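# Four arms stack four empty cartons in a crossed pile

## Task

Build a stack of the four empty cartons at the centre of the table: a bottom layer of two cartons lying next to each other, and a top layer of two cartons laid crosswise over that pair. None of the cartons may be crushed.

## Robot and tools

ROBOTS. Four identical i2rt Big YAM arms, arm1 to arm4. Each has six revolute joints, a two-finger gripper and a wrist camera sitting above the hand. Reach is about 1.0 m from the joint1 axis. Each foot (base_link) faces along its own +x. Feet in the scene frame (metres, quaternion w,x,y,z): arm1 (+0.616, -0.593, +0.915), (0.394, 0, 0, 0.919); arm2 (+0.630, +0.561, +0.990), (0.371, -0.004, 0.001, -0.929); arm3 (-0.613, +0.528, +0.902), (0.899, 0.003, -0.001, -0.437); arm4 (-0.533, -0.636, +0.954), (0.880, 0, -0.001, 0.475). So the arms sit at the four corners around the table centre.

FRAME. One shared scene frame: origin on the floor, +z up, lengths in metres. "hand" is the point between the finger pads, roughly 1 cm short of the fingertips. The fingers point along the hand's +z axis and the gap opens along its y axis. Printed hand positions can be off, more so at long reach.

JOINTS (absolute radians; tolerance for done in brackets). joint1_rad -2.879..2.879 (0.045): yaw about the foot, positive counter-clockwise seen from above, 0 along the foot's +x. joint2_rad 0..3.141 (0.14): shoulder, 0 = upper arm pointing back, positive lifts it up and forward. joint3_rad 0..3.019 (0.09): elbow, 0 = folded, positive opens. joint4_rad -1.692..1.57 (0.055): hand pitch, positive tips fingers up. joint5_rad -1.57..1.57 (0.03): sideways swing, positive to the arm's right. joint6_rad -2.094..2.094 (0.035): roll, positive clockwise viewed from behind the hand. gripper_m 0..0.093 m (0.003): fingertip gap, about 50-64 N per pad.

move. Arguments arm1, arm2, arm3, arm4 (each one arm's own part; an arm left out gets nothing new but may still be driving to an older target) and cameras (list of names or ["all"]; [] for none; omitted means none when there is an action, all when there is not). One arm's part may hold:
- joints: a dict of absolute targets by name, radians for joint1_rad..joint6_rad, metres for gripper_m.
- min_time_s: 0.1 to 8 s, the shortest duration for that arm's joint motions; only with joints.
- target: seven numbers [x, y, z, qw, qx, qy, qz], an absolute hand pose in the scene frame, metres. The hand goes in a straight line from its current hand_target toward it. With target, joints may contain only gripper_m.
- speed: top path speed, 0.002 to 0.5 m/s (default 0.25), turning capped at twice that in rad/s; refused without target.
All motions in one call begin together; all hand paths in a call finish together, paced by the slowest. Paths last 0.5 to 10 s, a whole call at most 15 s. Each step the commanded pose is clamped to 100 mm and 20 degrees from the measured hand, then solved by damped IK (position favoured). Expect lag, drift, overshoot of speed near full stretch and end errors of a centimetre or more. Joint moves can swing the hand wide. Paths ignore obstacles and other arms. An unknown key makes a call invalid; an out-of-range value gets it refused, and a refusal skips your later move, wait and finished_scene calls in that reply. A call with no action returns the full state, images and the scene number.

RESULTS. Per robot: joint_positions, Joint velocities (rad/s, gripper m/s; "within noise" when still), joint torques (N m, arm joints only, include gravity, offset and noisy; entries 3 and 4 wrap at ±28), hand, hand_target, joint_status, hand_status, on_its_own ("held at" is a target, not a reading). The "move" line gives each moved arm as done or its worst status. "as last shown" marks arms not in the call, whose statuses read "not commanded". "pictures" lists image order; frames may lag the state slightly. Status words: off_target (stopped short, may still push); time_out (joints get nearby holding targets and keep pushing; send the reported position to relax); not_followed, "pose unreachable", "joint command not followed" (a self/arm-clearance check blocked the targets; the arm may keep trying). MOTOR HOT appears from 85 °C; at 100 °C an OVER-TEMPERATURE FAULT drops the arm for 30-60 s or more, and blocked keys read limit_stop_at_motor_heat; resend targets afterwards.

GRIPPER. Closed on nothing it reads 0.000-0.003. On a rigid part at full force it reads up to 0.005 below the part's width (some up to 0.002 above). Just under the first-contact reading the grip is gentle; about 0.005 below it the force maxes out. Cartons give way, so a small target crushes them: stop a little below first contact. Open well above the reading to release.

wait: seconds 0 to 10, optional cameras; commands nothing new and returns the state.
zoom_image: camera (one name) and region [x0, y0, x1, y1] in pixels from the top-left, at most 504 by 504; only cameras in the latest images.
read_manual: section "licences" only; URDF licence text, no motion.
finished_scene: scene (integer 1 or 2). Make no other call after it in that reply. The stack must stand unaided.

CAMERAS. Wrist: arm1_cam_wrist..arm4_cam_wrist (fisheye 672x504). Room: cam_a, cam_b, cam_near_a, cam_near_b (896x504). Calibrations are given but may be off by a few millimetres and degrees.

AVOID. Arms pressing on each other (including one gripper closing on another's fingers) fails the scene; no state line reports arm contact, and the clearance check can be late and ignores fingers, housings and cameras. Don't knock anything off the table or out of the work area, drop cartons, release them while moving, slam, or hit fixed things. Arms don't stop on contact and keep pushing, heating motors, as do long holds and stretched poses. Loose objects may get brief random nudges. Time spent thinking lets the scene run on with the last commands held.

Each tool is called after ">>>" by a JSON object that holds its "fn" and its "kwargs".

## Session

>>> {"fn": "move", "kwargs": {"cameras": ["cam_b","cam_near_a","cam_near_b","cam_a"]}}

Scene clock: 0.00 s.
Joint torques (N m): no reading
Heat: arm1: hottest joint1_rad 37 °C; arm2: hottest joint1_rad 35 °C; arm3: hottest joint1_rad 35 °C; arm4: hottest joint1_rad 41 °C.
Joint velocities: within noise
arm1.joint_positions: joint1_rad=+0.328 joint2_rad=+0.613 joint3_rad=+1.402 joint4_rad=-1.249 joint5_rad=-0.191 joint6_rad=-0.064 gripper_m=+0.09396
arm1.joint_status: not commanded
arm1.hand: x=+0.3884 y=-0.5100 z=+1.4810 quat_wxyz=(-0.063, +0.838, -0.127, -0.527) (m; scene frame)
arm1.hand_target: x=+0.3910 y=-0.5114 z=+1.4928 quat_wxyz=(-0.067, +0.831, -0.124, -0.538) (m; scene frame)
arm1.hand_status: not commanded
arm2.joint_positions: joint1_rad=+0.178 joint2_rad=+0.637 joint3_rad=+1.317 joint4_rad=-1.338 joint5_rad=+0.119 joint6_rad=+0.322 gripper_m=+0.09396
arm2.joint_status: not commanded
arm2.hand: x=+0.4686 y=+0.3728 z=+1.4915 quat_wxyz=(-0.216, -0.860, -0.247, +0.391) (m; scene frame)
arm2.hand_target: x=+0.4695 y=+0.3740 z=+1.5042 quat_wxyz=(-0.224, -0.854, -0.245, +0.401) (m; scene frame)
arm2.hand_status: not commanded
arm3.joint_positions: joint1_rad=-0.182 joint2_rad=+0.526 joint3_rad=+1.317 joint4_rad=-1.483 joint5_rad=-0.105 joint6_rad=-0.195 gripper_m=+0.09396
arm3.joint_status: not commanded
arm3.hand: x=-0.5119 y=+0.3684 z=+1.3946 quat_wxyz=(-0.369, -0.371, -0.825, +0.213) (m; scene frame)
arm3.hand_target: x=-0.5129 y=+0.3703 z=+1.4072 quat_wxyz=(-0.380, -0.368, -0.819, +0.222) (m; scene frame)
arm3.hand_status: not commanded
arm4.joint_positions: joint1_rad=+0.123 joint2_rad=+0.645 joint3_rad=+1.427 joint4_rad=-1.276 joint5_rad=-0.007 joint6_rad=-0.285 gripper_m=+0.09396
arm4.joint_status: not commanded
arm4.hand: x=-0.4240 y=-0.4131 z=+1.5181 quat_wxyz=(-0.469, +0.554, -0.655, -0.210) (m; scene frame)
arm4.hand_target: x=-0.4253 y=-0.4158 z=+1.5272 quat_wxyz=(-0.477, +0.551, -0.651, -0.213) (m; scene frame)
arm4.hand_status: not commanded
pictures: cam_a, cam_b, cam_near_a, cam_near_b

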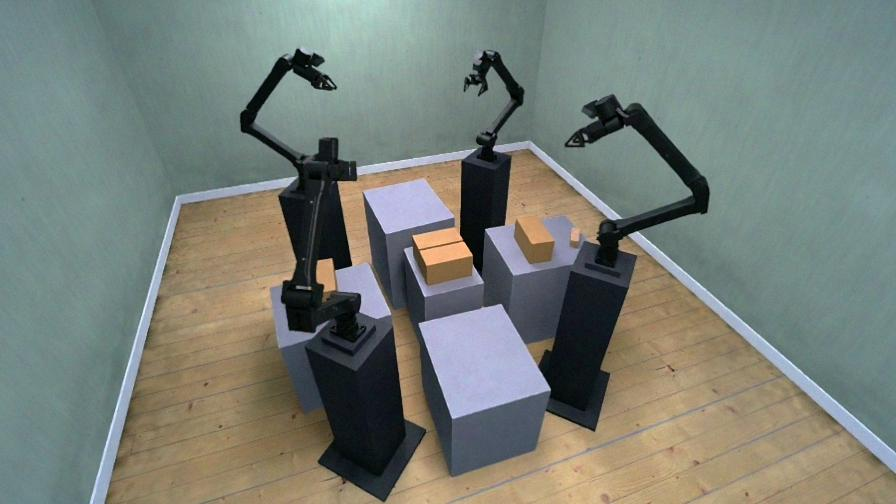

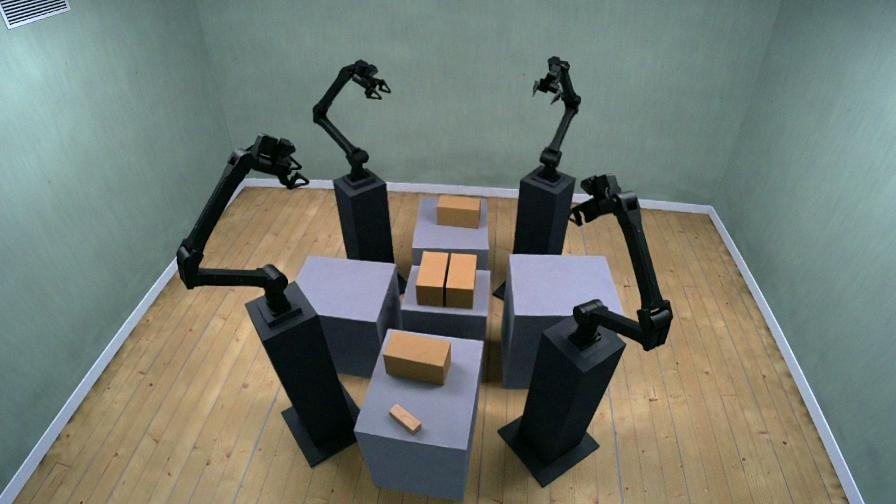

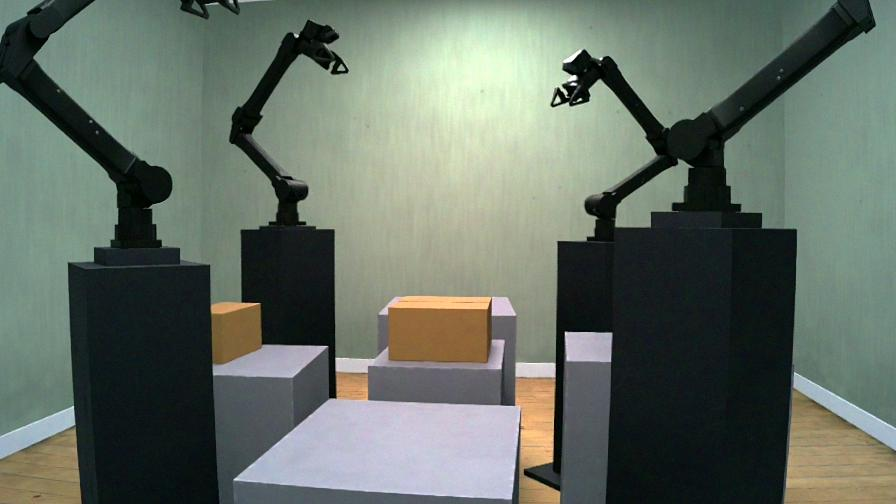

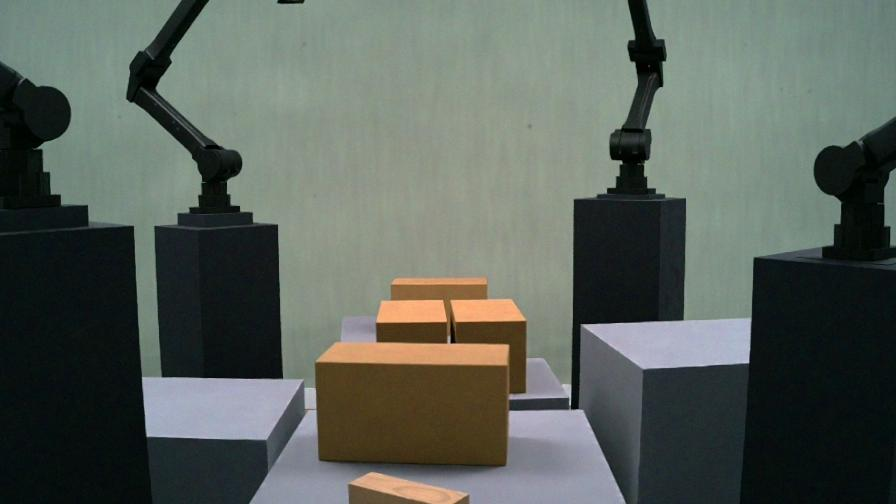

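>>> {"fn": "move", "kwargs": {"arm2": {"target":[0.28,0.535,0.84,0,0.9239,0,-0.3827],"speed":0.25,"joints":{"gripper_m":0.0}}, "arm3": {"target":[-0.11,0.535,0.84,0.3827,0,0.9239,0],"speed":0.25,"joints":{"gripper_m":0.0}}, "arm1": {"target":[0.20,-0.63,0.79,0,0.9239,0,-0.3827],"speed":0.25,"joints":{"gripper_m":0.0}}, "arm4": {"target":[-0.20,-0.63,0.79,0.3827,0,0.9239,0],"speed":0.25,"joints":{"gripper_m":0.0}}, "cameras": ["arm1_cam_wrist","arm2_cam_wrist","arm3_cam_wrist","arm4_cam_wrist"]}}

Scene clock: 5.77 s.
Joint torques (N m): arm1=[1.08 -7.41 1.39 2.1 -0.01 0.09] | arm2=[-0.21 -7.06 -0.95 2.66 0.04 -0.12] | arm3=[1.32 -11.28 5.59 1.99 -0.07 0.05] | arm4=[0.97 1.49 13.22 1.21 -0.03 -0.22]
Heat: arm1: hottest joint1_rad 37 °C; arm2: hottest joint1_rad 35 °C; arm3: hottest joint1_rad 35 °C; arm4: hottest joint1_rad 41 °C.
move: arm1 done; arm2 done; arm3 off_target; arm4 not_followed
Joint velocities: within noise
arm1.joint_positions: joint1_rad=+0.923 joint2_rad=+2.044 joint3_rad=+0.434 joint4_rad=+0.807 joint5_rad=+0.094 joint6_rad=+0.091 gripper_m=+0.00035
arm1.joint_status: all done
arm1.hand: x=+0.2045 y=-0.6228 z=+0.7921 quat_wxyz=(-0.005, +0.926, -0.007, -0.377) (m; scene frame)
arm1.hand_target: x=+0.2000 y=-0.6300 z=+0.7902 quat_wxyz=(+0.000, +0.924, +0.000, -0.383) (m; scene frame)
arm1.hand_status: done (0.009 m and 1.2 deg from the pose sent, 0.726 m and 25.2 deg at the start)
arm2.joint_positions: joint1_rad=-0.630 joint2_rad=+2.242 joint3_rad=+0.307 joint4_rad=+1.123 joint5_rad=+0.084 joint6_rad=+0.093 gripper_m=+0.00037
arm2.joint_status: all done
arm2.hand: x=+0.2850 y=+0.5315 z=+0.8412 quat_wxyz=(-0.003, -0.927, -0.001, +0.375) (m; scene frame)
arm2.hand_target: x=+0.2801 y=+0.5350 z=+0.8401 quat_wxyz=(+0.000, -0.924, +0.000, +0.383) (m; scene frame)
arm2.hand_status: done (0.006 m and 1.0 deg from the pose sent, 0.697 m and 38.5 deg at the start)
arm3.joint_positions: joint1_rad=+0.914 joint2_rad=+1.861 joint3_rad=+0.618 joint4_rad=+0.421 joint5_rad=+0.021 joint6_rad=+0.019 gripper_m=+0.00059
arm3.joint_status: all done
arm3.hand: x=-0.1261 y=+0.5284 z=+0.8337 quat_wxyz=(-0.367, -0.010, -0.930, +0.003) (m; scene frame)
arm3.hand_target: x=-0.1104 y=+0.5351 z=+0.8405 quat_wxyz=(-0.383, +0.000, -0.924, +0.000) (m; scene frame)
arm3.hand_status: off_target (0.018 m and 2.2 deg from the pose sent, 0.705 m and 50.8 deg at the start)
arm4.joint_positions: joint1_rad=-0.832 joint2_rad=+0.326 joint3_rad=+0.053 joint4_rad=-0.428 joint5_rad=-0.136 joint6_rad=-0.168 gripper_m=+0.00019
arm4.joint_status: all done
arm4.on_its_own: joint1_rad is held at -0.819, not at its first target +0.123; joint2_rad is held at +0.316, not at its first target +0.644; joint3_rad is held at +0.075, not at its first target +1.444; joint4_rad is held at -0.437, not at its first target -1.274; joint5_rad is held at -0.138, not at its first target -0.007; joint6_rad is held at -0.172, not at its first target -0.285
arm4.hand: x=-0.2984 y=-0.5756 z=+1.0081 quat_wxyz=(-0.421, +0.175, -0.888, -0.060) (m; scene frame)
arm4.hand_target: x=-0.2945 y=-0.5715 z=+1.0208 quat_wxyz=(-0.431, +0.183, -0.881, -0.063) (m; scene frame)
arm4.hand_status: not_followed (0.245 m and 22.1 deg from the pose sent, 0.792 m and 76.6 deg at the start; pose on its path clipped on 36 of 116 steps; a joint's target at an end of its range on 40 of 116 steps)
pictures: arm1_cam_wrist, arm2_cam_wrist, arm3_cam_wrist, arm4_cam_wrist
pose unreachable (arm4 arm): on one or more control steps of this call this arm could not follow its commanded pose, so it was not sent that pose on those steps. On the call's last step it was still not sent that pose. It may still have moved: this result reports where it is.
cause: moving toward the commanded pose would bring two parts of the arm too close to each other (its shoulder (the part past joint 1) and its forearm (the part past joint 3), 27 mm apart when it was first held).
camera_calibration:
arm1_cam_wrist: T_world_to_cam=[[0.00505103, 0.999955, 0.00801554, 0.614986], [0.987437, -0.00372153, -0.157969, -0.075742], [-0.157932, 0.00871275, -0.987411, 0.944233], [0, 0, 0, 1]] pos_world=[0.220809, -0.623467, 0.915452]
arm2_cam_wrist: T_world_to_cam=[[-0.00675454, 0.999962, -0.00557251, -0.52427], [0.987483, 0.0057919, -0.157617, -0.146846], [-0.157579, -0.00656739, -0.987485, 1.00427], [0, 0, 0, 1]] pos_world=[0.299719, 0.531696, 0.965637]
arm3_cam_wrist: T_world_to_cam=[[-0.015555, -0.999878, 0.00146379, 0.524737], [-0.98946, 0.0151821, -0.144007, -0.00831008], [0.143967, -0.00368839, -0.989576, 0.968026], [0, 0, 0, 1]] pos_world=[-0.139424, 0.52837, 0.95597]
arm4_cam_wrist: T_world_to_cam=[[0.369991, -0.927888, 0.0461592, -0.47314], [-0.893328, -0.368973, -0.25656, -0.216683], [0.255091, 0.0536895, -0.965425, 1.20298], [0, 0, 0, 1]] pos_world=[-0.32538, -0.583558, 1.12763]

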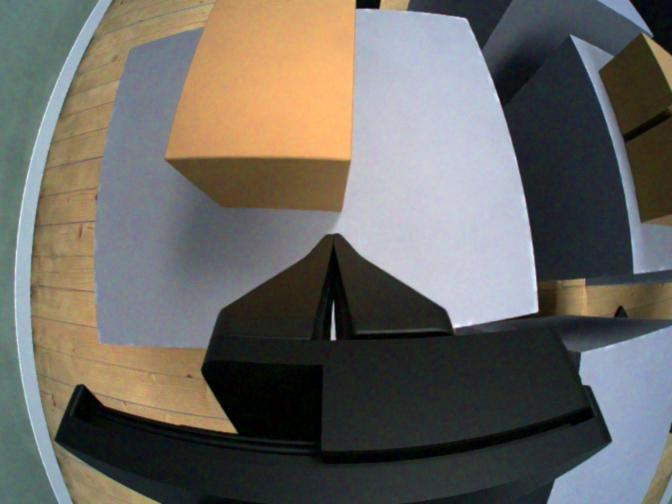

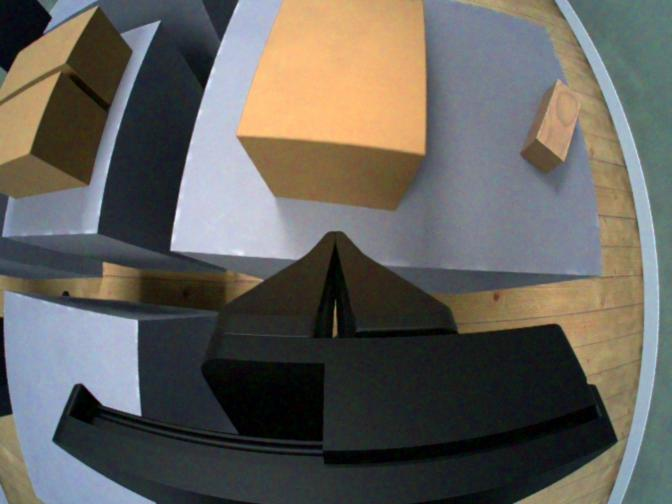

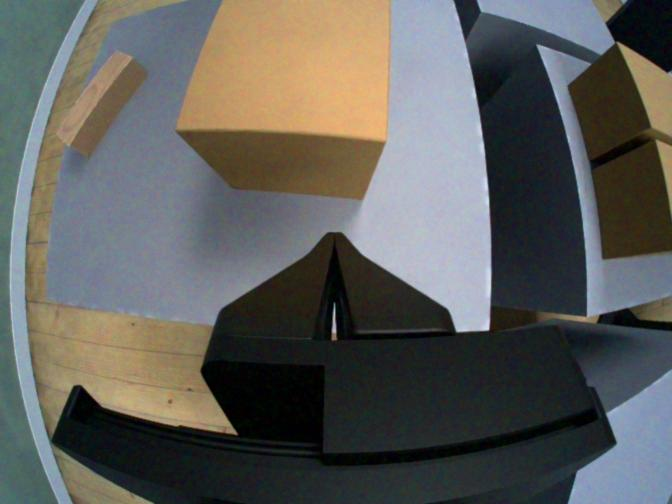

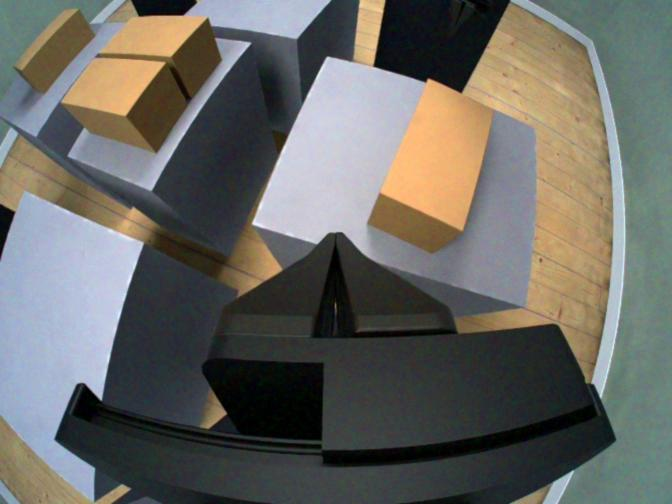

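>>> {"fn": "move", "kwargs": {"arm2": {"target":[0.236,0.533,0.762,-0.0233,0.9222,-0.0564,-0.382],"speed":0.15}, "arm3": {"target":[-0.072,0.57,0.762,0.382,0.0564,0.9222,-0.0233],"speed":0.15}, "arm4": {"joints":{"joint1_rad":-0.7,"joint2_rad":1.75,"joint3_rad":0.2,"joint4_rad":0.72,"joint5_rad":0.25,"joint6_rad":0.25},"min_time_s":2.5}, "cameras": ["arm2_cam_wrist","arm3_cam_wrist","arm4_cam_wrist"]}}

Scene clock: 16.40 s.
Joint torques (N m): arm1=[1.14 -7.41 1.36 2.09 -0.02 0.09] | arm2=[1.61 -9.17 -1.18 2.19 0.3 0.07] | arm3=[1.08 -13.63 4.21 1.95 0.36 0.21] | arm4=[1.03 -6.01 3.19 1.73 0.35 -0.07]
Heat: arm1: hottest joint1_rad 37 °C; arm2: hottest joint1_rad 35 °C; arm3: hottest joint3_rad 36 °C; arm4: hottest joint1_rad 41 °C.
move: arm2 done; arm3 off_target; arm4 done
Joint velocities: within noise
arm1: as last shown
arm2.joint_positions: joint1_rad=-0.610 joint2_rad=+2.491 joint3_rad=+0.544 joint4_rad=+1.136 joint5_rad=+0.193 joint6_rad=+0.193 gripper_m=+0.00037
arm2.joint_status: not commanded
arm2.hand: x=+0.2349 y=+0.5364 z=+0.7662 quat_wxyz=(+0.025, -0.922, +0.056, +0.382) (m; scene frame)
arm2.hand_target: x=+0.2361 y=+0.5331 z=+0.7621 quat_wxyz=(+0.023, -0.922, +0.056, +0.382) (m; scene frame)
arm2.hand_status: done (0.006 m and 0.2 deg from the pose sent, 0.093 m and 7.3 deg at the start)
arm3.joint_positions: joint1_rad=+1.031 joint2_rad=+2.149 joint3_rad=+0.785 joint4_rad=+0.530 joint5_rad=+0.180 joint6_rad=+0.175 gripper_m=+0.00059
arm3.joint_status: not commanded
arm3.hand: x=-0.0844 y=+0.5637 z=+0.7583 quat_wxyz=(-0.368, -0.056, -0.928, +0.027) (m; scene frame)
arm3.hand_target: x=-0.0724 y=+0.5701 z=+0.7623 quat_wxyz=(-0.382, -0.056, -0.922, +0.023) (m; scene frame)
arm3.hand_status: off_target (0.014 m and 1.8 deg from the pose sent, 0.099 m and 6.2 deg at the start)
arm4.joint_positions: joint1_rad=-0.716 joint2_rad=+1.735 joint3_rad=+0.183 joint4_rad=+0.708 joint5_rad=+0.247 joint6_rad=+0.241 gripper_m=+0.00019
arm4.joint_status: all done
arm4.hand: x=-0.2133 y=-0.5910 z=+0.8839 quat_wxyz=(-0.371, -0.029, -0.928, +0.021) (m; scene frame)
arm4.hand_target: x=-0.2059 y=-0.5839 z=+0.8842 quat_wxyz=(-0.378, -0.027, -0.925, +0.015) (m; scene frame)
arm4.hand_status: not commanded
pictures: arm2_cam_wrist, arm3_cam_wrist, arm4_cam_wrist
camera_calibration:
arm2_cam_wrist: T_world_to_cam=[[0.120845, 0.99267, 0.00192275, -0.56176], [0.977623, -0.118676, -0.173695, -0.0278557], [-0.172193, 0.0228698, -0.984798, 0.90789], [0, 0, 0, 1]] pos_world=[0.251451, 0.533573, 0.89033]
arm3_cam_wrist: T_world_to_cam=[[-0.119626, -0.992733, 0.0130913, 0.539206], [-0.982026, 0.116377, -0.1486, -0.0314377], [0.145997, -0.0306325, -0.988811, 0.902289], [0, 0, 0, 1]] pos_world=[-0.0981007, 0.566586, 0.880463]
arm4_cam_wrist: T_world_to_cam=[[-0.058217, -0.998064, 0.021891, -0.624622], [-0.988138, 0.0544889, -0.143575, -0.0480232], [0.142105, -0.0299899, -0.989397, 1.00983], [0, 0, 0, 1]] pos_world=[-0.227318, -0.590512, 1.0059]

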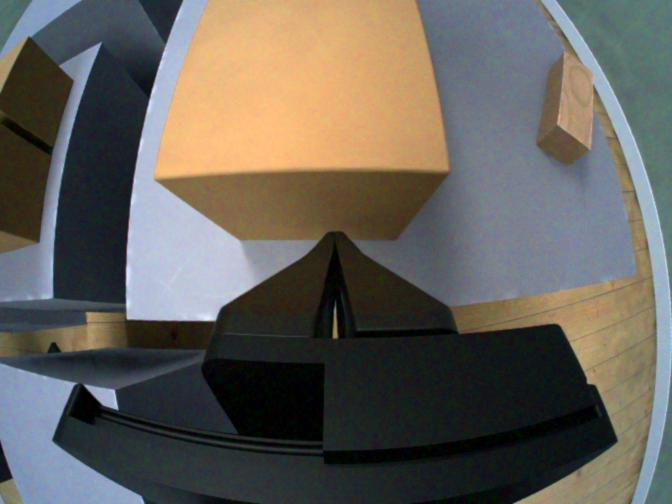

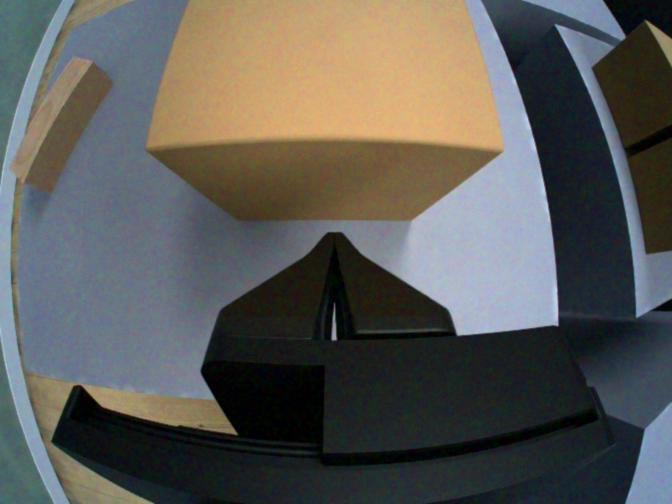

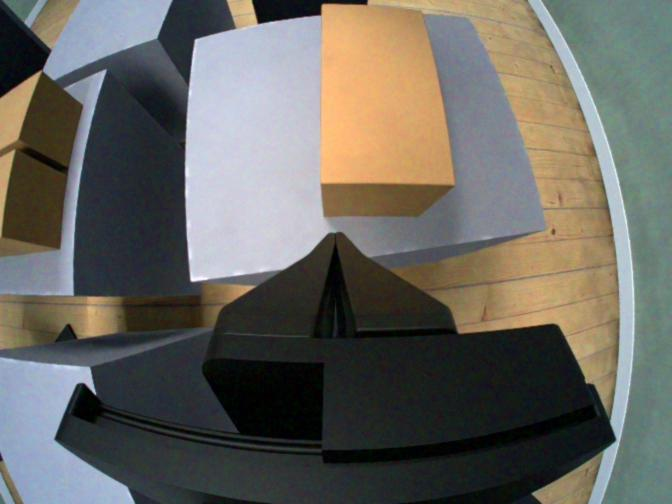

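>>> {"fn": "move", "kwargs": {"arm2": {"target":[0.1855,0.530,0.777,-0.0233,0.9222,-0.0564,-0.382],"speed":0.06}, "arm3": {"target":[-0.024,0.567,0.777,0.382,0.0564,0.9222,-0.0233],"speed":0.06}, "arm1": {"target":[0.165,-0.682,0.705,-0.0117,0.9234,-0.0282,-0.3825],"speed":0.2}, "arm4": {"target":[-0.168,-0.661,0.705,0.3825,0.0282,0.9234,-0.0117],"speed":0.2}, "cameras": ["arm1_cam_wrist","arm2_cam_wrist","arm3_cam_wrist","arm4_cam_wrist"]}}

Scene clock: 20.93 s.
Joint torques (N m): arm1=[0.97 -9.58 0.39 1.98 0.27 0.15] | arm2=[0.91 -13.04 1.26 1.59 -0.02 -0.07] | arm3=[-0.62 -14.97 6.95 1.37 0.08 0.05] | arm4=[-6.65 7.71 6.24 1.96 0.11 -0.26]
Heat: arm1: hottest joint1_rad 37 °C; arm2: hottest joint1_rad 35 °C; arm3: hottest joint1_rad 35 °C; arm4: hottest joint1_rad 41 °C.
move: arm1 done; arm2 off_target; arm3 off_target; arm4 off_target
Joint velocities: within noise
arm1.joint_positions: joint1_rad=+1.085 joint2_rad=+2.352 joint3_rad=+0.663 joint4_rad=+0.866 joint5_rad=+0.241 joint6_rad=+0.244 gripper_m=+0.00035
arm1.joint_status: not commanded
arm1.hand: x=+0.1643 y=-0.6765 z=+0.7092 quat_wxyz=(-0.015, +0.925, -0.030, -0.380) (m; scene frame)
arm1.hand_target: x=+0.1650 y=-0.6819 z=+0.7052 quat_wxyz=(-0.012, +0.923, -0.028, -0.382) (m; scene frame)
arm1.hand_status: done (0.007 m and 0.5 deg from the pose sent, 0.112 m and 2.6 deg at the start)
arm2.joint_positions: joint1_rad=-0.610 joint2_rad=+2.431 joint3_rad=+0.612 joint4_rad=+0.959 joint5_rad=+0.191 joint6_rad=+0.193 gripper_m=+0.00037
arm2.joint_status: not commanded
arm2.hand: x=+0.2085 y=+0.5321 z=+0.7638 quat_wxyz=(+0.029, -0.931, +0.054, +0.360) (m; scene frame)
arm2.hand_target: x=+0.1859 y=+0.5302 z=+0.7775 quat_wxyz=(+0.023, -0.922, +0.056, +0.382) (m; scene frame)
arm2.hand_status: off_target (0.027 m and 2.8 deg from the pose sent, 0.051 m and 0.2 deg at the start)
arm3.joint_positions: joint1_rad=+1.031 joint2_rad=+2.149 joint3_rad=+0.880 joint4_rad=+0.416 joint5_rad=+0.174 joint6_rad=+0.174 gripper_m=+0.00059
arm3.joint_status: not commanded
arm3.hand: x=-0.0527 y=+0.5689 z=+0.7645 quat_wxyz=(-0.360, -0.054, -0.931, +0.026) (m; scene frame)
arm3.hand_target: x=-0.0254 y=+0.5668 z=+0.7783 quat_wxyz=(-0.382, -0.056, -0.922, +0.024) (m; scene frame)
arm3.hand_status: off_target (0.031 m and 2.8 deg from the pose sent, 0.063 m and 1.8 deg at the start)
arm4.joint_positions: joint1_rad=-0.909 joint2_rad=+2.304 joint3_rad=+0.326 joint4_rad=+1.297 joint5_rad=+0.035 joint6_rad=+0.046 gripper_m=+0.00018
arm4.joint_status: not commanded
arm4.hand: x=-0.1659 y=-0.6126 z=+0.8136 quat_wxyz=(-0.431, +0.009, -0.902, -0.012) (m; scene frame)
arm4.hand_target: x=-0.1846 y=-0.6470 z=+0.7394 quat_wxyz=(-0.376, -0.030, -0.926, +0.010) (m; scene frame)
arm4.hand_status: off_target (0.119 m and 7.9 deg from the pose sent, 0.197 m and 1.7 deg at the start; pose on its path clipped on 23 of 53 steps)
pictures: arm1_cam_wrist, arm2_cam_wrist, arm3_cam_wrist, arm4_cam_wrist
camera_calibration:
arm1_cam_wrist: T_world_to_cam=[[0.0547046, 0.998455, 0.00978227, 0.659034], [0.985046, -0.0523618, -0.164143, -0.0774379], [-0.163377, 0.0186154, -0.986388, 0.863453], [0, 0, 0, 1]] pos_world=[0.181296, -0.678144, 0.832542]
arm2_cam_wrist: T_world_to_cam=[[0.118904, 0.992819, 0.0131234, -0.562486], [0.985056, -0.116295, -0.127042, -0.0414345], [-0.124603, 0.028033, -0.991811, 0.893736], [0, 0, 0, 1]] pos_world=[0.21906, 0.528575, 0.888535]
arm3_cam_wrist: T_world_to_cam=[[-0.114174, -0.993375, 0.0130631, 0.548689], [-0.985199, 0.111523, -0.130179, -0.0114685], [0.12786, -0.0277328, -0.991404, 0.903314], [0, 0, 0, 1]] pos_world=[-0.0641501, 0.571384, 0.886889]
arm4_cam_wrist: T_world_to_cam=[[0.0353686, -0.999335, -0.00885928, -0.602071], [-0.962251, -0.0316597, -0.270316, 0.0444635], [0.269856, 0.0180856, -0.962731, 0.96176], [0, 0, 0, 1]] pos_world=[-0.195457, -0.617657, 0.932602]

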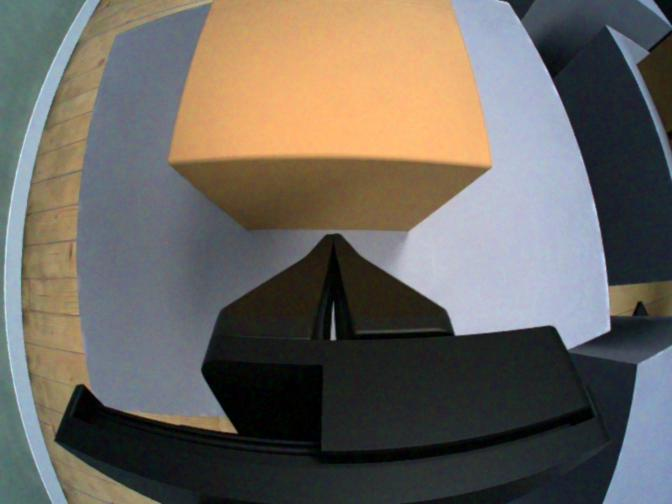

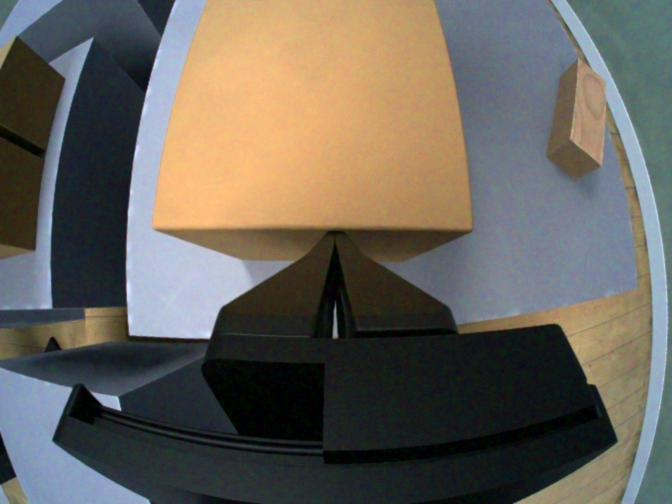

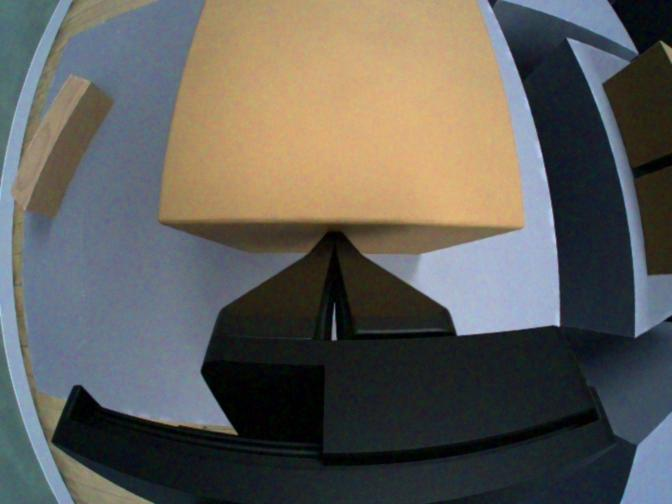

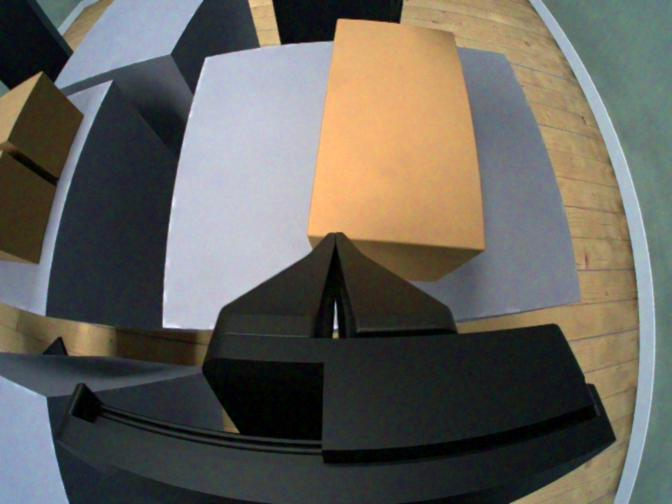

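>>> {"fn": "move", "kwargs": {"cameras": ["cam_a","cam_near_b","cam_b","cam_near_a"]}}

>>> {"fn": "zoom_image", "kwargs": {"camera": "cam_a", "region": [250, 180, 450, 330]}}

>>> {"fn": "zoom_image", "kwargs": {"camera": "cam_b", "region": [400, 60, 600, 260]}}

Scene clock: 22.17 s.
Joint torques (N m): arm1=[1.03 -9.58 0.43 1.99 0.27 0.16] | arm2=[0.26 -12.04 1.2 1.62 -0.05 -0.01] | arm3=[-0.5 -14.92 6.97 1.36 0.08 0.05] | arm4=[-6.53 7.94 6.23 1.98 0.09 -0.26]
Heat: arm1: hottest joint1_rad 37 °C; arm2: hottest joint1_rad 35 °C; arm3: hottest joint3_rad 36 °C; arm4: hottest joint1_rad 41 °C.
Joint velocities: within noise
arm1.joint_positions: joint1_rad=+1.085 joint2_rad=+2.352 joint3_rad=+0.663 joint4_rad=+0.866 joint5_rad=+0.241 joint6_rad=+0.244 gripper_m=+0.00035
arm1.joint_status: not commanded
arm1.hand: x=+0.1643 y=-0.6765 z=+0.7092 quat_wxyz=(-0.015, +0.925, -0.030, -0.380) (m; scene frame)
arm1.hand_target: x=+0.1650 y=-0.6819 z=+0.7052 quat_wxyz=(-0.012, +0.923, -0.028, -0.382) (m; scene frame)
arm1.hand_status: done (0.007 m and 0.5 deg from the pose sent, 0.112 m and 2.6 deg at the start)
arm2.joint_positions: joint1_rad=-0.610 joint2_rad=+2.431 joint3_rad=+0.612 joint4_rad=+0.959 joint5_rad=+0.191 joint6_rad=+0.193 gripper_m=+0.00037
arm2.joint_status: not commanded
arm2.hand: x=+0.2085 y=+0.5321 z=+0.7638 quat_wxyz=(+0.029, -0.931, +0.054, +0.360) (m; scene frame)
arm2.hand_target: x=+0.1859 y=+0.5302 z=+0.7775 quat_wxyz=(+0.023, -0.922, +0.056, +0.382) (m; scene frame)
arm2.hand_status: off_target (0.027 m and 2.8 deg from the pose sent, 0.051 m and 0.2 deg at the start)
arm3.joint_positions: joint1_rad=+1.031 joint2_rad=+2.149 joint3_rad=+0.880 joint4_rad=+0.416 joint5_rad=+0.174 joint6_rad=+0.174 gripper_m=+0.00059
arm3.joint_status: not commanded
arm3.hand: x=-0.0527 y=+0.5689 z=+0.7645 quat_wxyz=(-0.360, -0.054, -0.931, +0.026) (m; scene frame)
arm3.hand_target: x=-0.0254 y=+0.5668 z=+0.7783 quat_wxyz=(-0.382, -0.056, -0.922, +0.024) (m; scene frame)
arm3.hand_status: off_target (0.031 m and 2.8 deg from the pose sent, 0.063 m and 1.8 deg at the start)
arm4.joint_positions: joint1_rad=-0.909 joint2_rad=+2.304 joint3_rad=+0.326 joint4_rad=+1.297 joint5_rad=+0.035 joint6_rad=+0.046 gripper_m=+0.00018
arm4.joint_status: not commanded
arm4.hand: x=-0.1659 y=-0.6126 z=+0.8136 quat_wxyz=(-0.431, +0.009, -0.902, -0.012) (m; scene frame)
arm4.hand_target: x=-0.1846 y=-0.6470 z=+0.7394 quat_wxyz=(-0.376, -0.030, -0.926, +0.010) (m; scene frame)
arm4.hand_status: off_target (0.119 m and 7.9 deg from the pose sent, 0.197 m and 1.7 deg at the start; pose on its path clipped on 23 of 53 steps)
pictures: cam_a, cam_b, cam_near_a, cam_near_b

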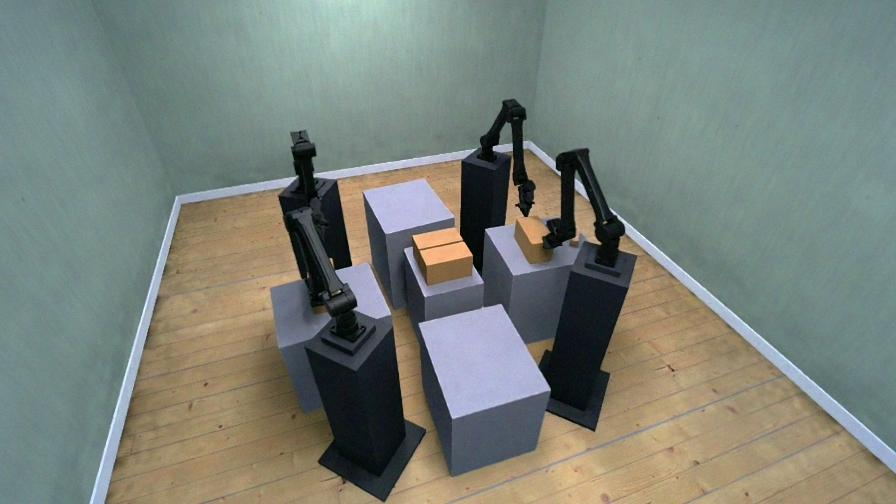

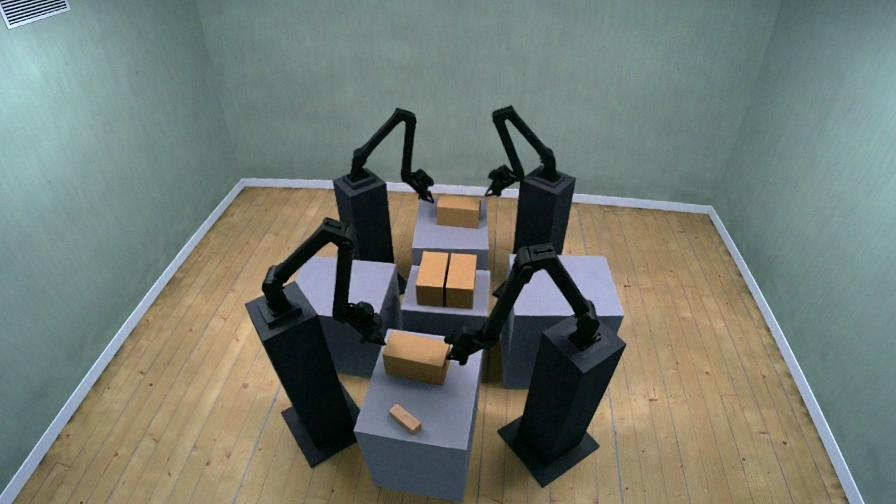

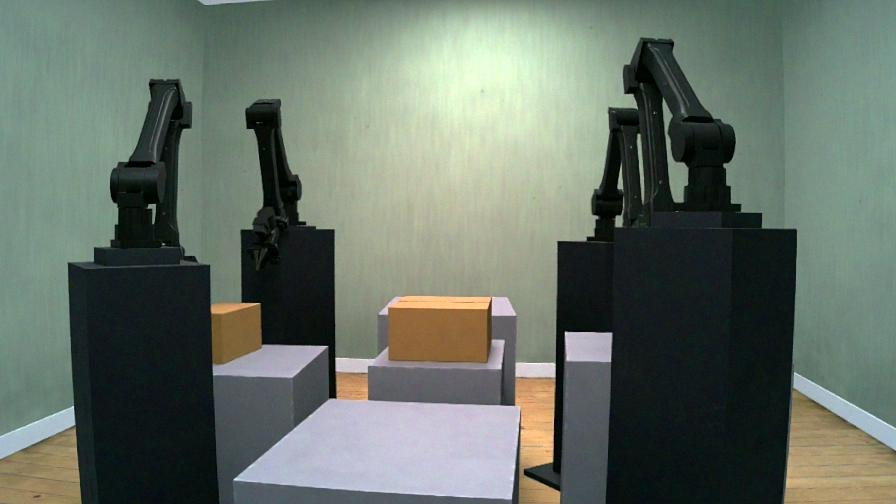

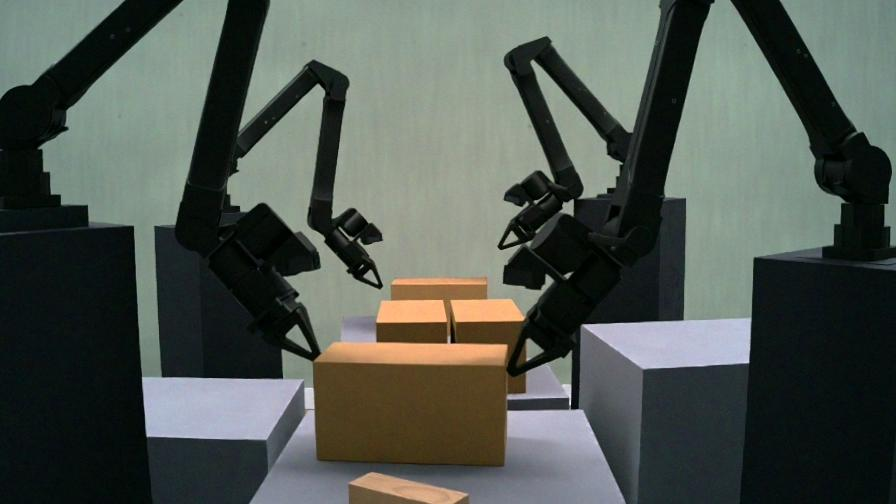

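Scaled by 2.520 from the camera's 896x504 image, which has a finer 1280x720 frame.

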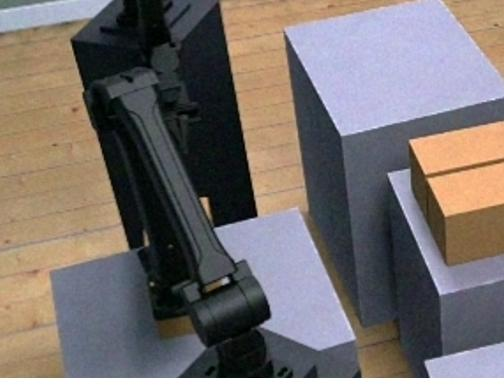

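Scaled by 2.520 from the camera's 896x504 image, which has a finer 1280x720 frame.

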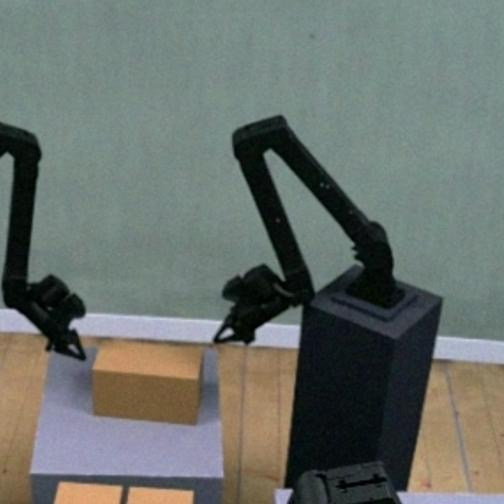

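>>> {"fn": "move", "kwargs": {"arm2": {"target":[0.1855,0.530,0.945,-0.0233,0.9222,-0.0564,-0.382],"speed":0.12}, "arm3": {"target":[-0.024,0.567,0.95,0.382,0.0564,0.9222,-0.0233],"speed":0.12}, "arm4": {"joints":{"joint1_rad":-0.7,"joint2_rad":1.75,"joint3_rad":0.3,"joint4_rad":0.6,"joint5_rad":0.15,"joint6_rad":0.15},"min_time_s":1.5}, "cameras": ["arm2_cam_wrist","arm3_cam_wrist","cam_near_b"]}}

Scene clock: 26.20 s.
Joint torques (N m): arm1=[0.91 -9.58 0.42 1.99 0.27 0.16] | arm2=[1.26 -10.52 5.46 1.73 0.08 -0.01] | arm3=[-0.38 -15.38 10.52 1.48 0.22 0.08] | arm4=[1.14 -9.11 1.94 1.05 0.29 -0.08]
Heat: arm1: hottest joint1_rad 37 °C; arm2: hottest joint1_rad 35 °C; arm3: hottest joint3_rad 36 °C; arm4: hottest joint1_rad 41 °C.
move: arm2 off_target; arm3 off_target; arm4 done
Joint velocities: within noise
arm1: as last shown
arm2.joint_positions: joint1_rad=-0.610 joint2_rad=+1.771 joint3_rad=+0.478 joint4_rad=+0.443 joint5_rad=+0.189 joint6_rad=+0.193 gripper_m=+0.00036
arm2.joint_status: not commanded
arm2.hand: x=+0.1991 y=+0.5302 z=+0.9303 quat_wxyz=(+0.027, -0.929, +0.054, +0.364) (m; scene frame)
arm2.hand_target: x=+0.1858 y=+0.5302 z=+0.9450 quat_wxyz=(+0.023, -0.922, +0.056, +0.382) (m; scene frame)
arm2.hand_status: off_target (0.020 m and 2.2 deg from the pose sent, 0.183 m and 2.8 deg at the start)
arm3.joint_positions: joint1_rad=+1.031 joint2_rad=+1.749 joint3_rad=+0.876 joint4_rad=-0.022 joint5_rad=+0.172 joint6_rad=+0.174 gripper_m=+0.00059
arm3.joint_status: not commanded
arm3.hand: x=-0.0593 y=+0.5679 z=+0.9105 quat_wxyz=(-0.340, -0.051, -0.939, +0.029) (m; scene frame)
arm3.hand_target: x=-0.0269 y=+0.5667 z=+0.9514 quat_wxyz=(-0.382, -0.056, -0.922, +0.024) (m; scene frame)
arm3.hand_status: off_target (0.053 m and 5.3 deg from the pose sent, 0.188 m and 2.8 deg at the start)
arm4.joint_positions: joint1_rad=-0.715 joint2_rad=+1.753 joint3_rad=+0.310 joint4_rad=+0.608 joint5_rad=+0.147 joint6_rad=+0.141 gripper_m=+0.00018
arm4.joint_status: all done
arm4.hand: x=-0.1682 y=-0.5603 z=+0.8834 quat_wxyz=(-0.366, +0.036, -0.930, -0.008) (m; scene frame)
arm4.hand_target: x=-0.1755 y=-0.5571 z=+0.8811 quat_wxyz=(-0.359, +0.039, -0.932, -0.009) (m; scene frame)
arm4.hand_status: not commanded
pictures: arm2_cam_wrist, arm3_cam_wrist, cam_near_b
camera_calibration:
arm2_cam_wrist: T_world_to_cam=[[0.11753, 0.99303, 0.0088676, -0.557637], [0.983975, -0.115243, -0.136057, -0.00318212], [-0.134087, 0.0247162, -0.990661, 1.06043], [0, 0, 0, 1]] pos_world=[0.210859, 0.527174, 1.05503]
arm3_cam_wrist: T_world_to_cam=[[-0.11179, -0.993488, 0.0220126, 0.537091], [-0.990042, 0.109441, -0.0885412, -0.0357995], [0.0855556, -0.0316915, -0.995829, 1.05264], [0, 0, 0, 1]] pos_world=[-0.0654603, 0.570871, 1.03325]

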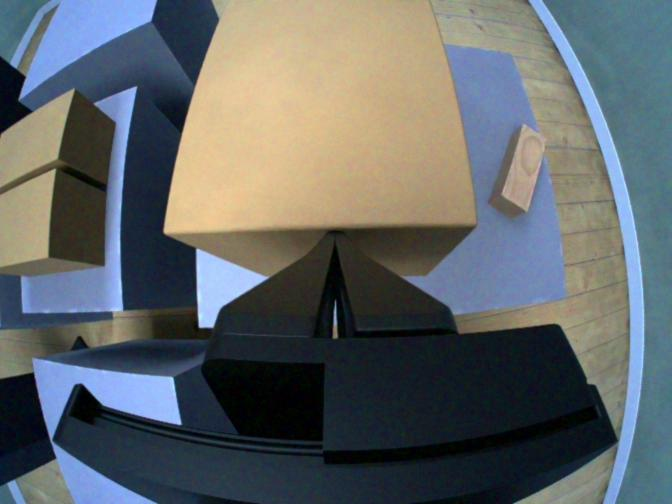

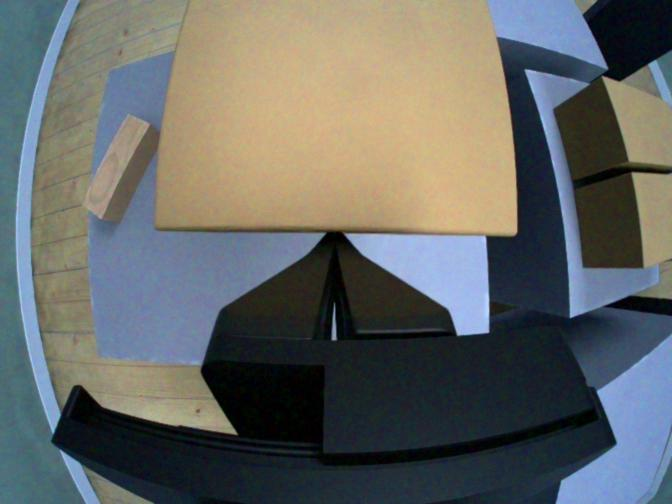

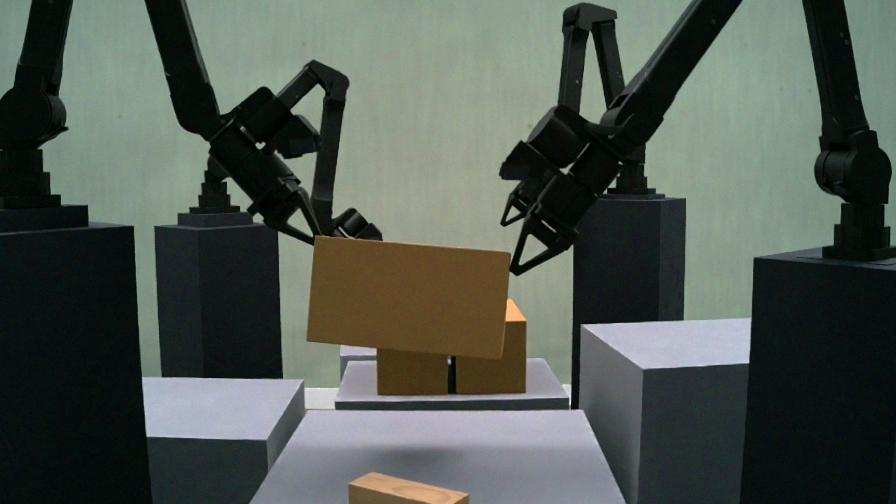

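>>> {"fn": "move", "kwargs": {"arm2": {"target":[0.103,0.062,0.955,0,0.9239,0,-0.3827],"speed":0.13}, "arm3": {"target":[-0.097,0.062,0.98,0.3827,0,0.9239,0],"speed":0.13}, "arm4": {"target":[-0.17,-0.625,0.84,0.2587,0.0295,0.9654,-0.0079],"speed":0.1}, "cameras": ["arm2_cam_wrist","arm3_cam_wrist","cam_near_a","cam_near_b","arm4_cam_wrist"]}}

Scene clock: 32.83 s.
Joint torques (N m): arm1=[1.03 -9.58 0.44 2 0.27 0.16] | arm2=[-0.85 -16.26 14.09 1.43 1 0.18] | arm3=[1.55 -17.73 12.74 1.29 -1.14 0.03] | arm4=[-1.14 -7.82 4.52 0.79 0.06 -0.25]
Heat: arm1: hottest joint1_rad 37 °C; arm2: hottest joint1_rad 35 °C; arm3: hottest joint3_rad 37 °C; arm4: hottest joint1_rad 41 °C.
move: arm2 off_target; arm3 off_target; arm4 done
Joint velocities: within noise
arm1: as last shown
arm2.joint_positions: joint1_rad=+0.152 joint2_rad=+2.210 joint3_rad=+1.466 joint4_rad=-0.330 joint5_rad=+0.562 joint6_rad=+0.712 gripper_m=+0.00036
arm2.joint_status: not commanded
arm2.hand: x=+0.1336 y=+0.0739 z=+0.9355 quat_wxyz=(+0.013, -0.932, -0.024, +0.361) (m; scene frame)
arm2.hand_target: x=+0.1048 y=+0.0640 z=+0.9561 quat_wxyz=(+0.000, -0.924, +0.000, +0.383) (m; scene frame)
arm2.hand_status: off_target (0.038 m and 4.1 deg from the pose sent, 0.479 m and 7.2 deg at the start)
arm3.joint_positions: joint1_rad=+0.022 joint2_rad=+1.970 joint3_rad=+1.388 joint4_rad=-0.490 joint5_rad=-0.549 joint6_rad=-0.690 gripper_m=+0.00059
arm3.joint_status: not commanded
arm3.hand: x=-0.1265 y=+0.0776 z=+0.9488 quat_wxyz=(-0.355, -0.024, -0.934, -0.020) (m; scene frame)
arm3.hand_target: x=-0.0993 y=+0.0644 z=+0.9812 quat_wxyz=(-0.383, +0.000, -0.924, +0.000) (m; scene frame)
arm3.hand_status: off_target (0.046 m and 4.9 deg from the pose sent, 0.512 m and 8.5 deg at the start)
arm4.joint_positions: joint1_rad=-0.913 joint2_rad=+1.810 joint3_rad=+0.382 joint4_rad=+0.383 joint5_rad=+0.066 joint6_rad=+0.115 gripper_m=+0.00018
arm4.joint_status: not commanded
arm4.hand: x=-0.1764 y=-0.6203 z=+0.8442 quat_wxyz=(-0.262, -0.027, -0.965, +0.006) (m; scene frame)
arm4.hand_target: x=-0.1701 y=-0.6251 z=+0.8403 quat_wxyz=(-0.259, -0.030, -0.965, +0.008) (m; scene frame)
arm4.hand_status: done (0.009 m and 0.6 deg from the pose sent, 0.078 m and 15.0 deg at the start)
pictures: arm2_cam_wrist, arm3_cam_wrist, arm4_cam_wrist, cam_near_a, cam_near_b
camera_calibration:
arm2_cam_wrist: T_world_to_cam=[[-0.0378533, 0.998453, 0.0407345, -0.106309], [0.990995, 0.0427475, -0.126894, -0.01185], [-0.128439, 0.0355643, -0.991079, 1.06681], [0, 0, 0, 1]] pos_world=[0.14474, 0.0687107, 1.06012]
arm3_cam_wrist: T_world_to_cam=[[-0.0266975, -0.998367, -0.0505083, 0.121651], [-0.992463, 0.0325169, -0.118149, -0.0116237], [0.119599, 0.0469733, -0.99171, 1.07526], [0, 0, 0, 1]] pos_world=[-0.136887, 0.071322, 1.07111]
arm4_cam_wrist: T_world_to_cam=[[-0.0435769, -0.99905, -0.000474931, -0.629954], [-0.995258, 0.0433702, 0.0870614, -0.21856], [-0.0869581, 0.00426655, -0.996203, 0.950988], [0, 0, 0, 1]] pos_world=[-0.162279, -0.623934, 0.966106]

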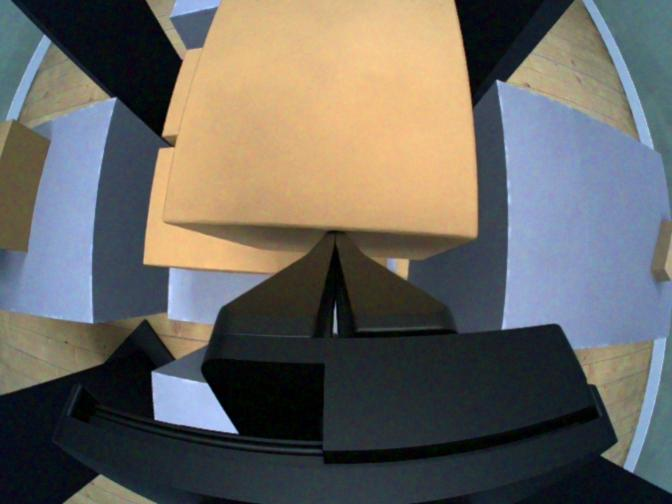

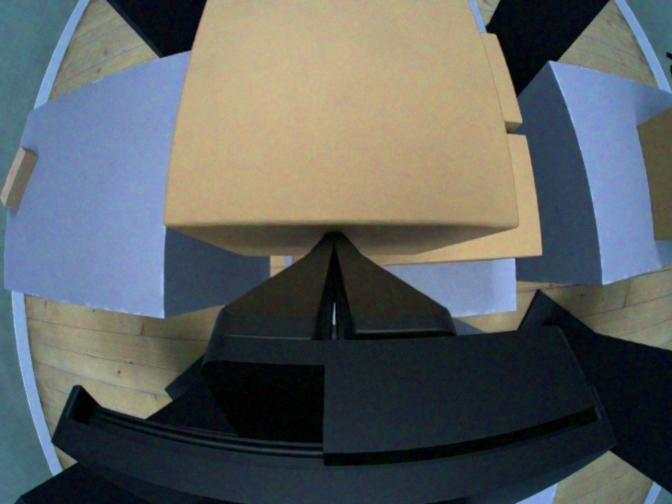

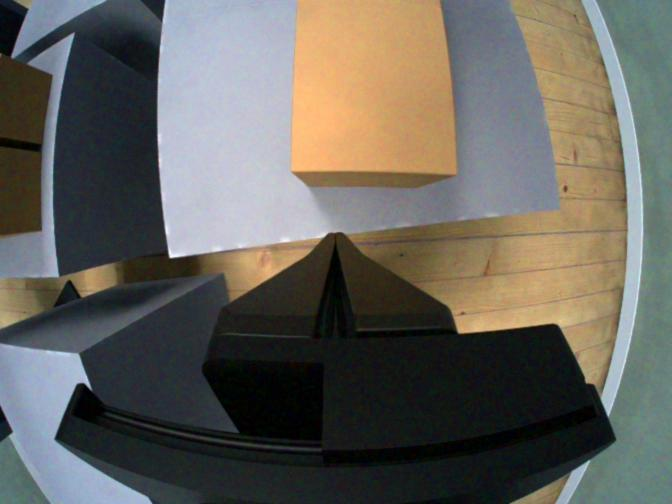

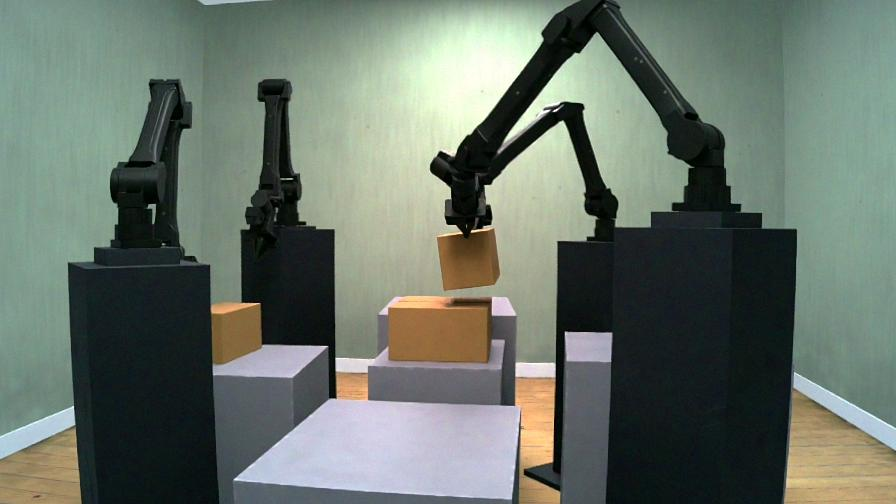

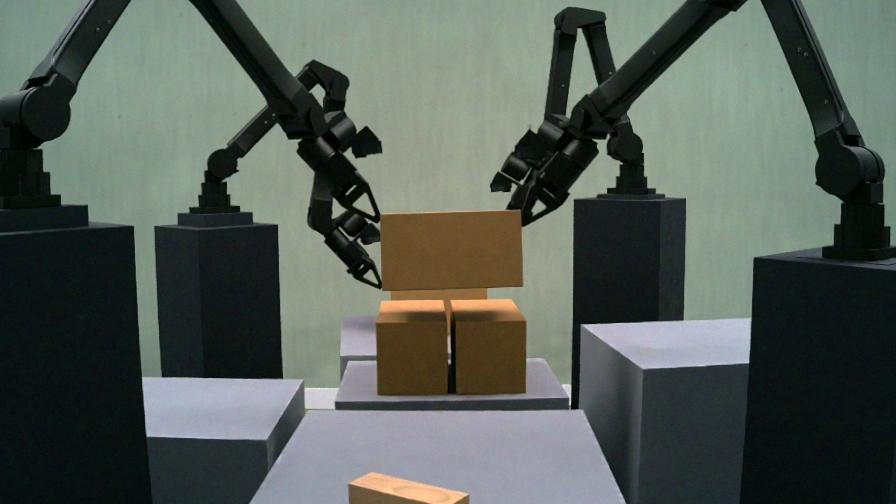

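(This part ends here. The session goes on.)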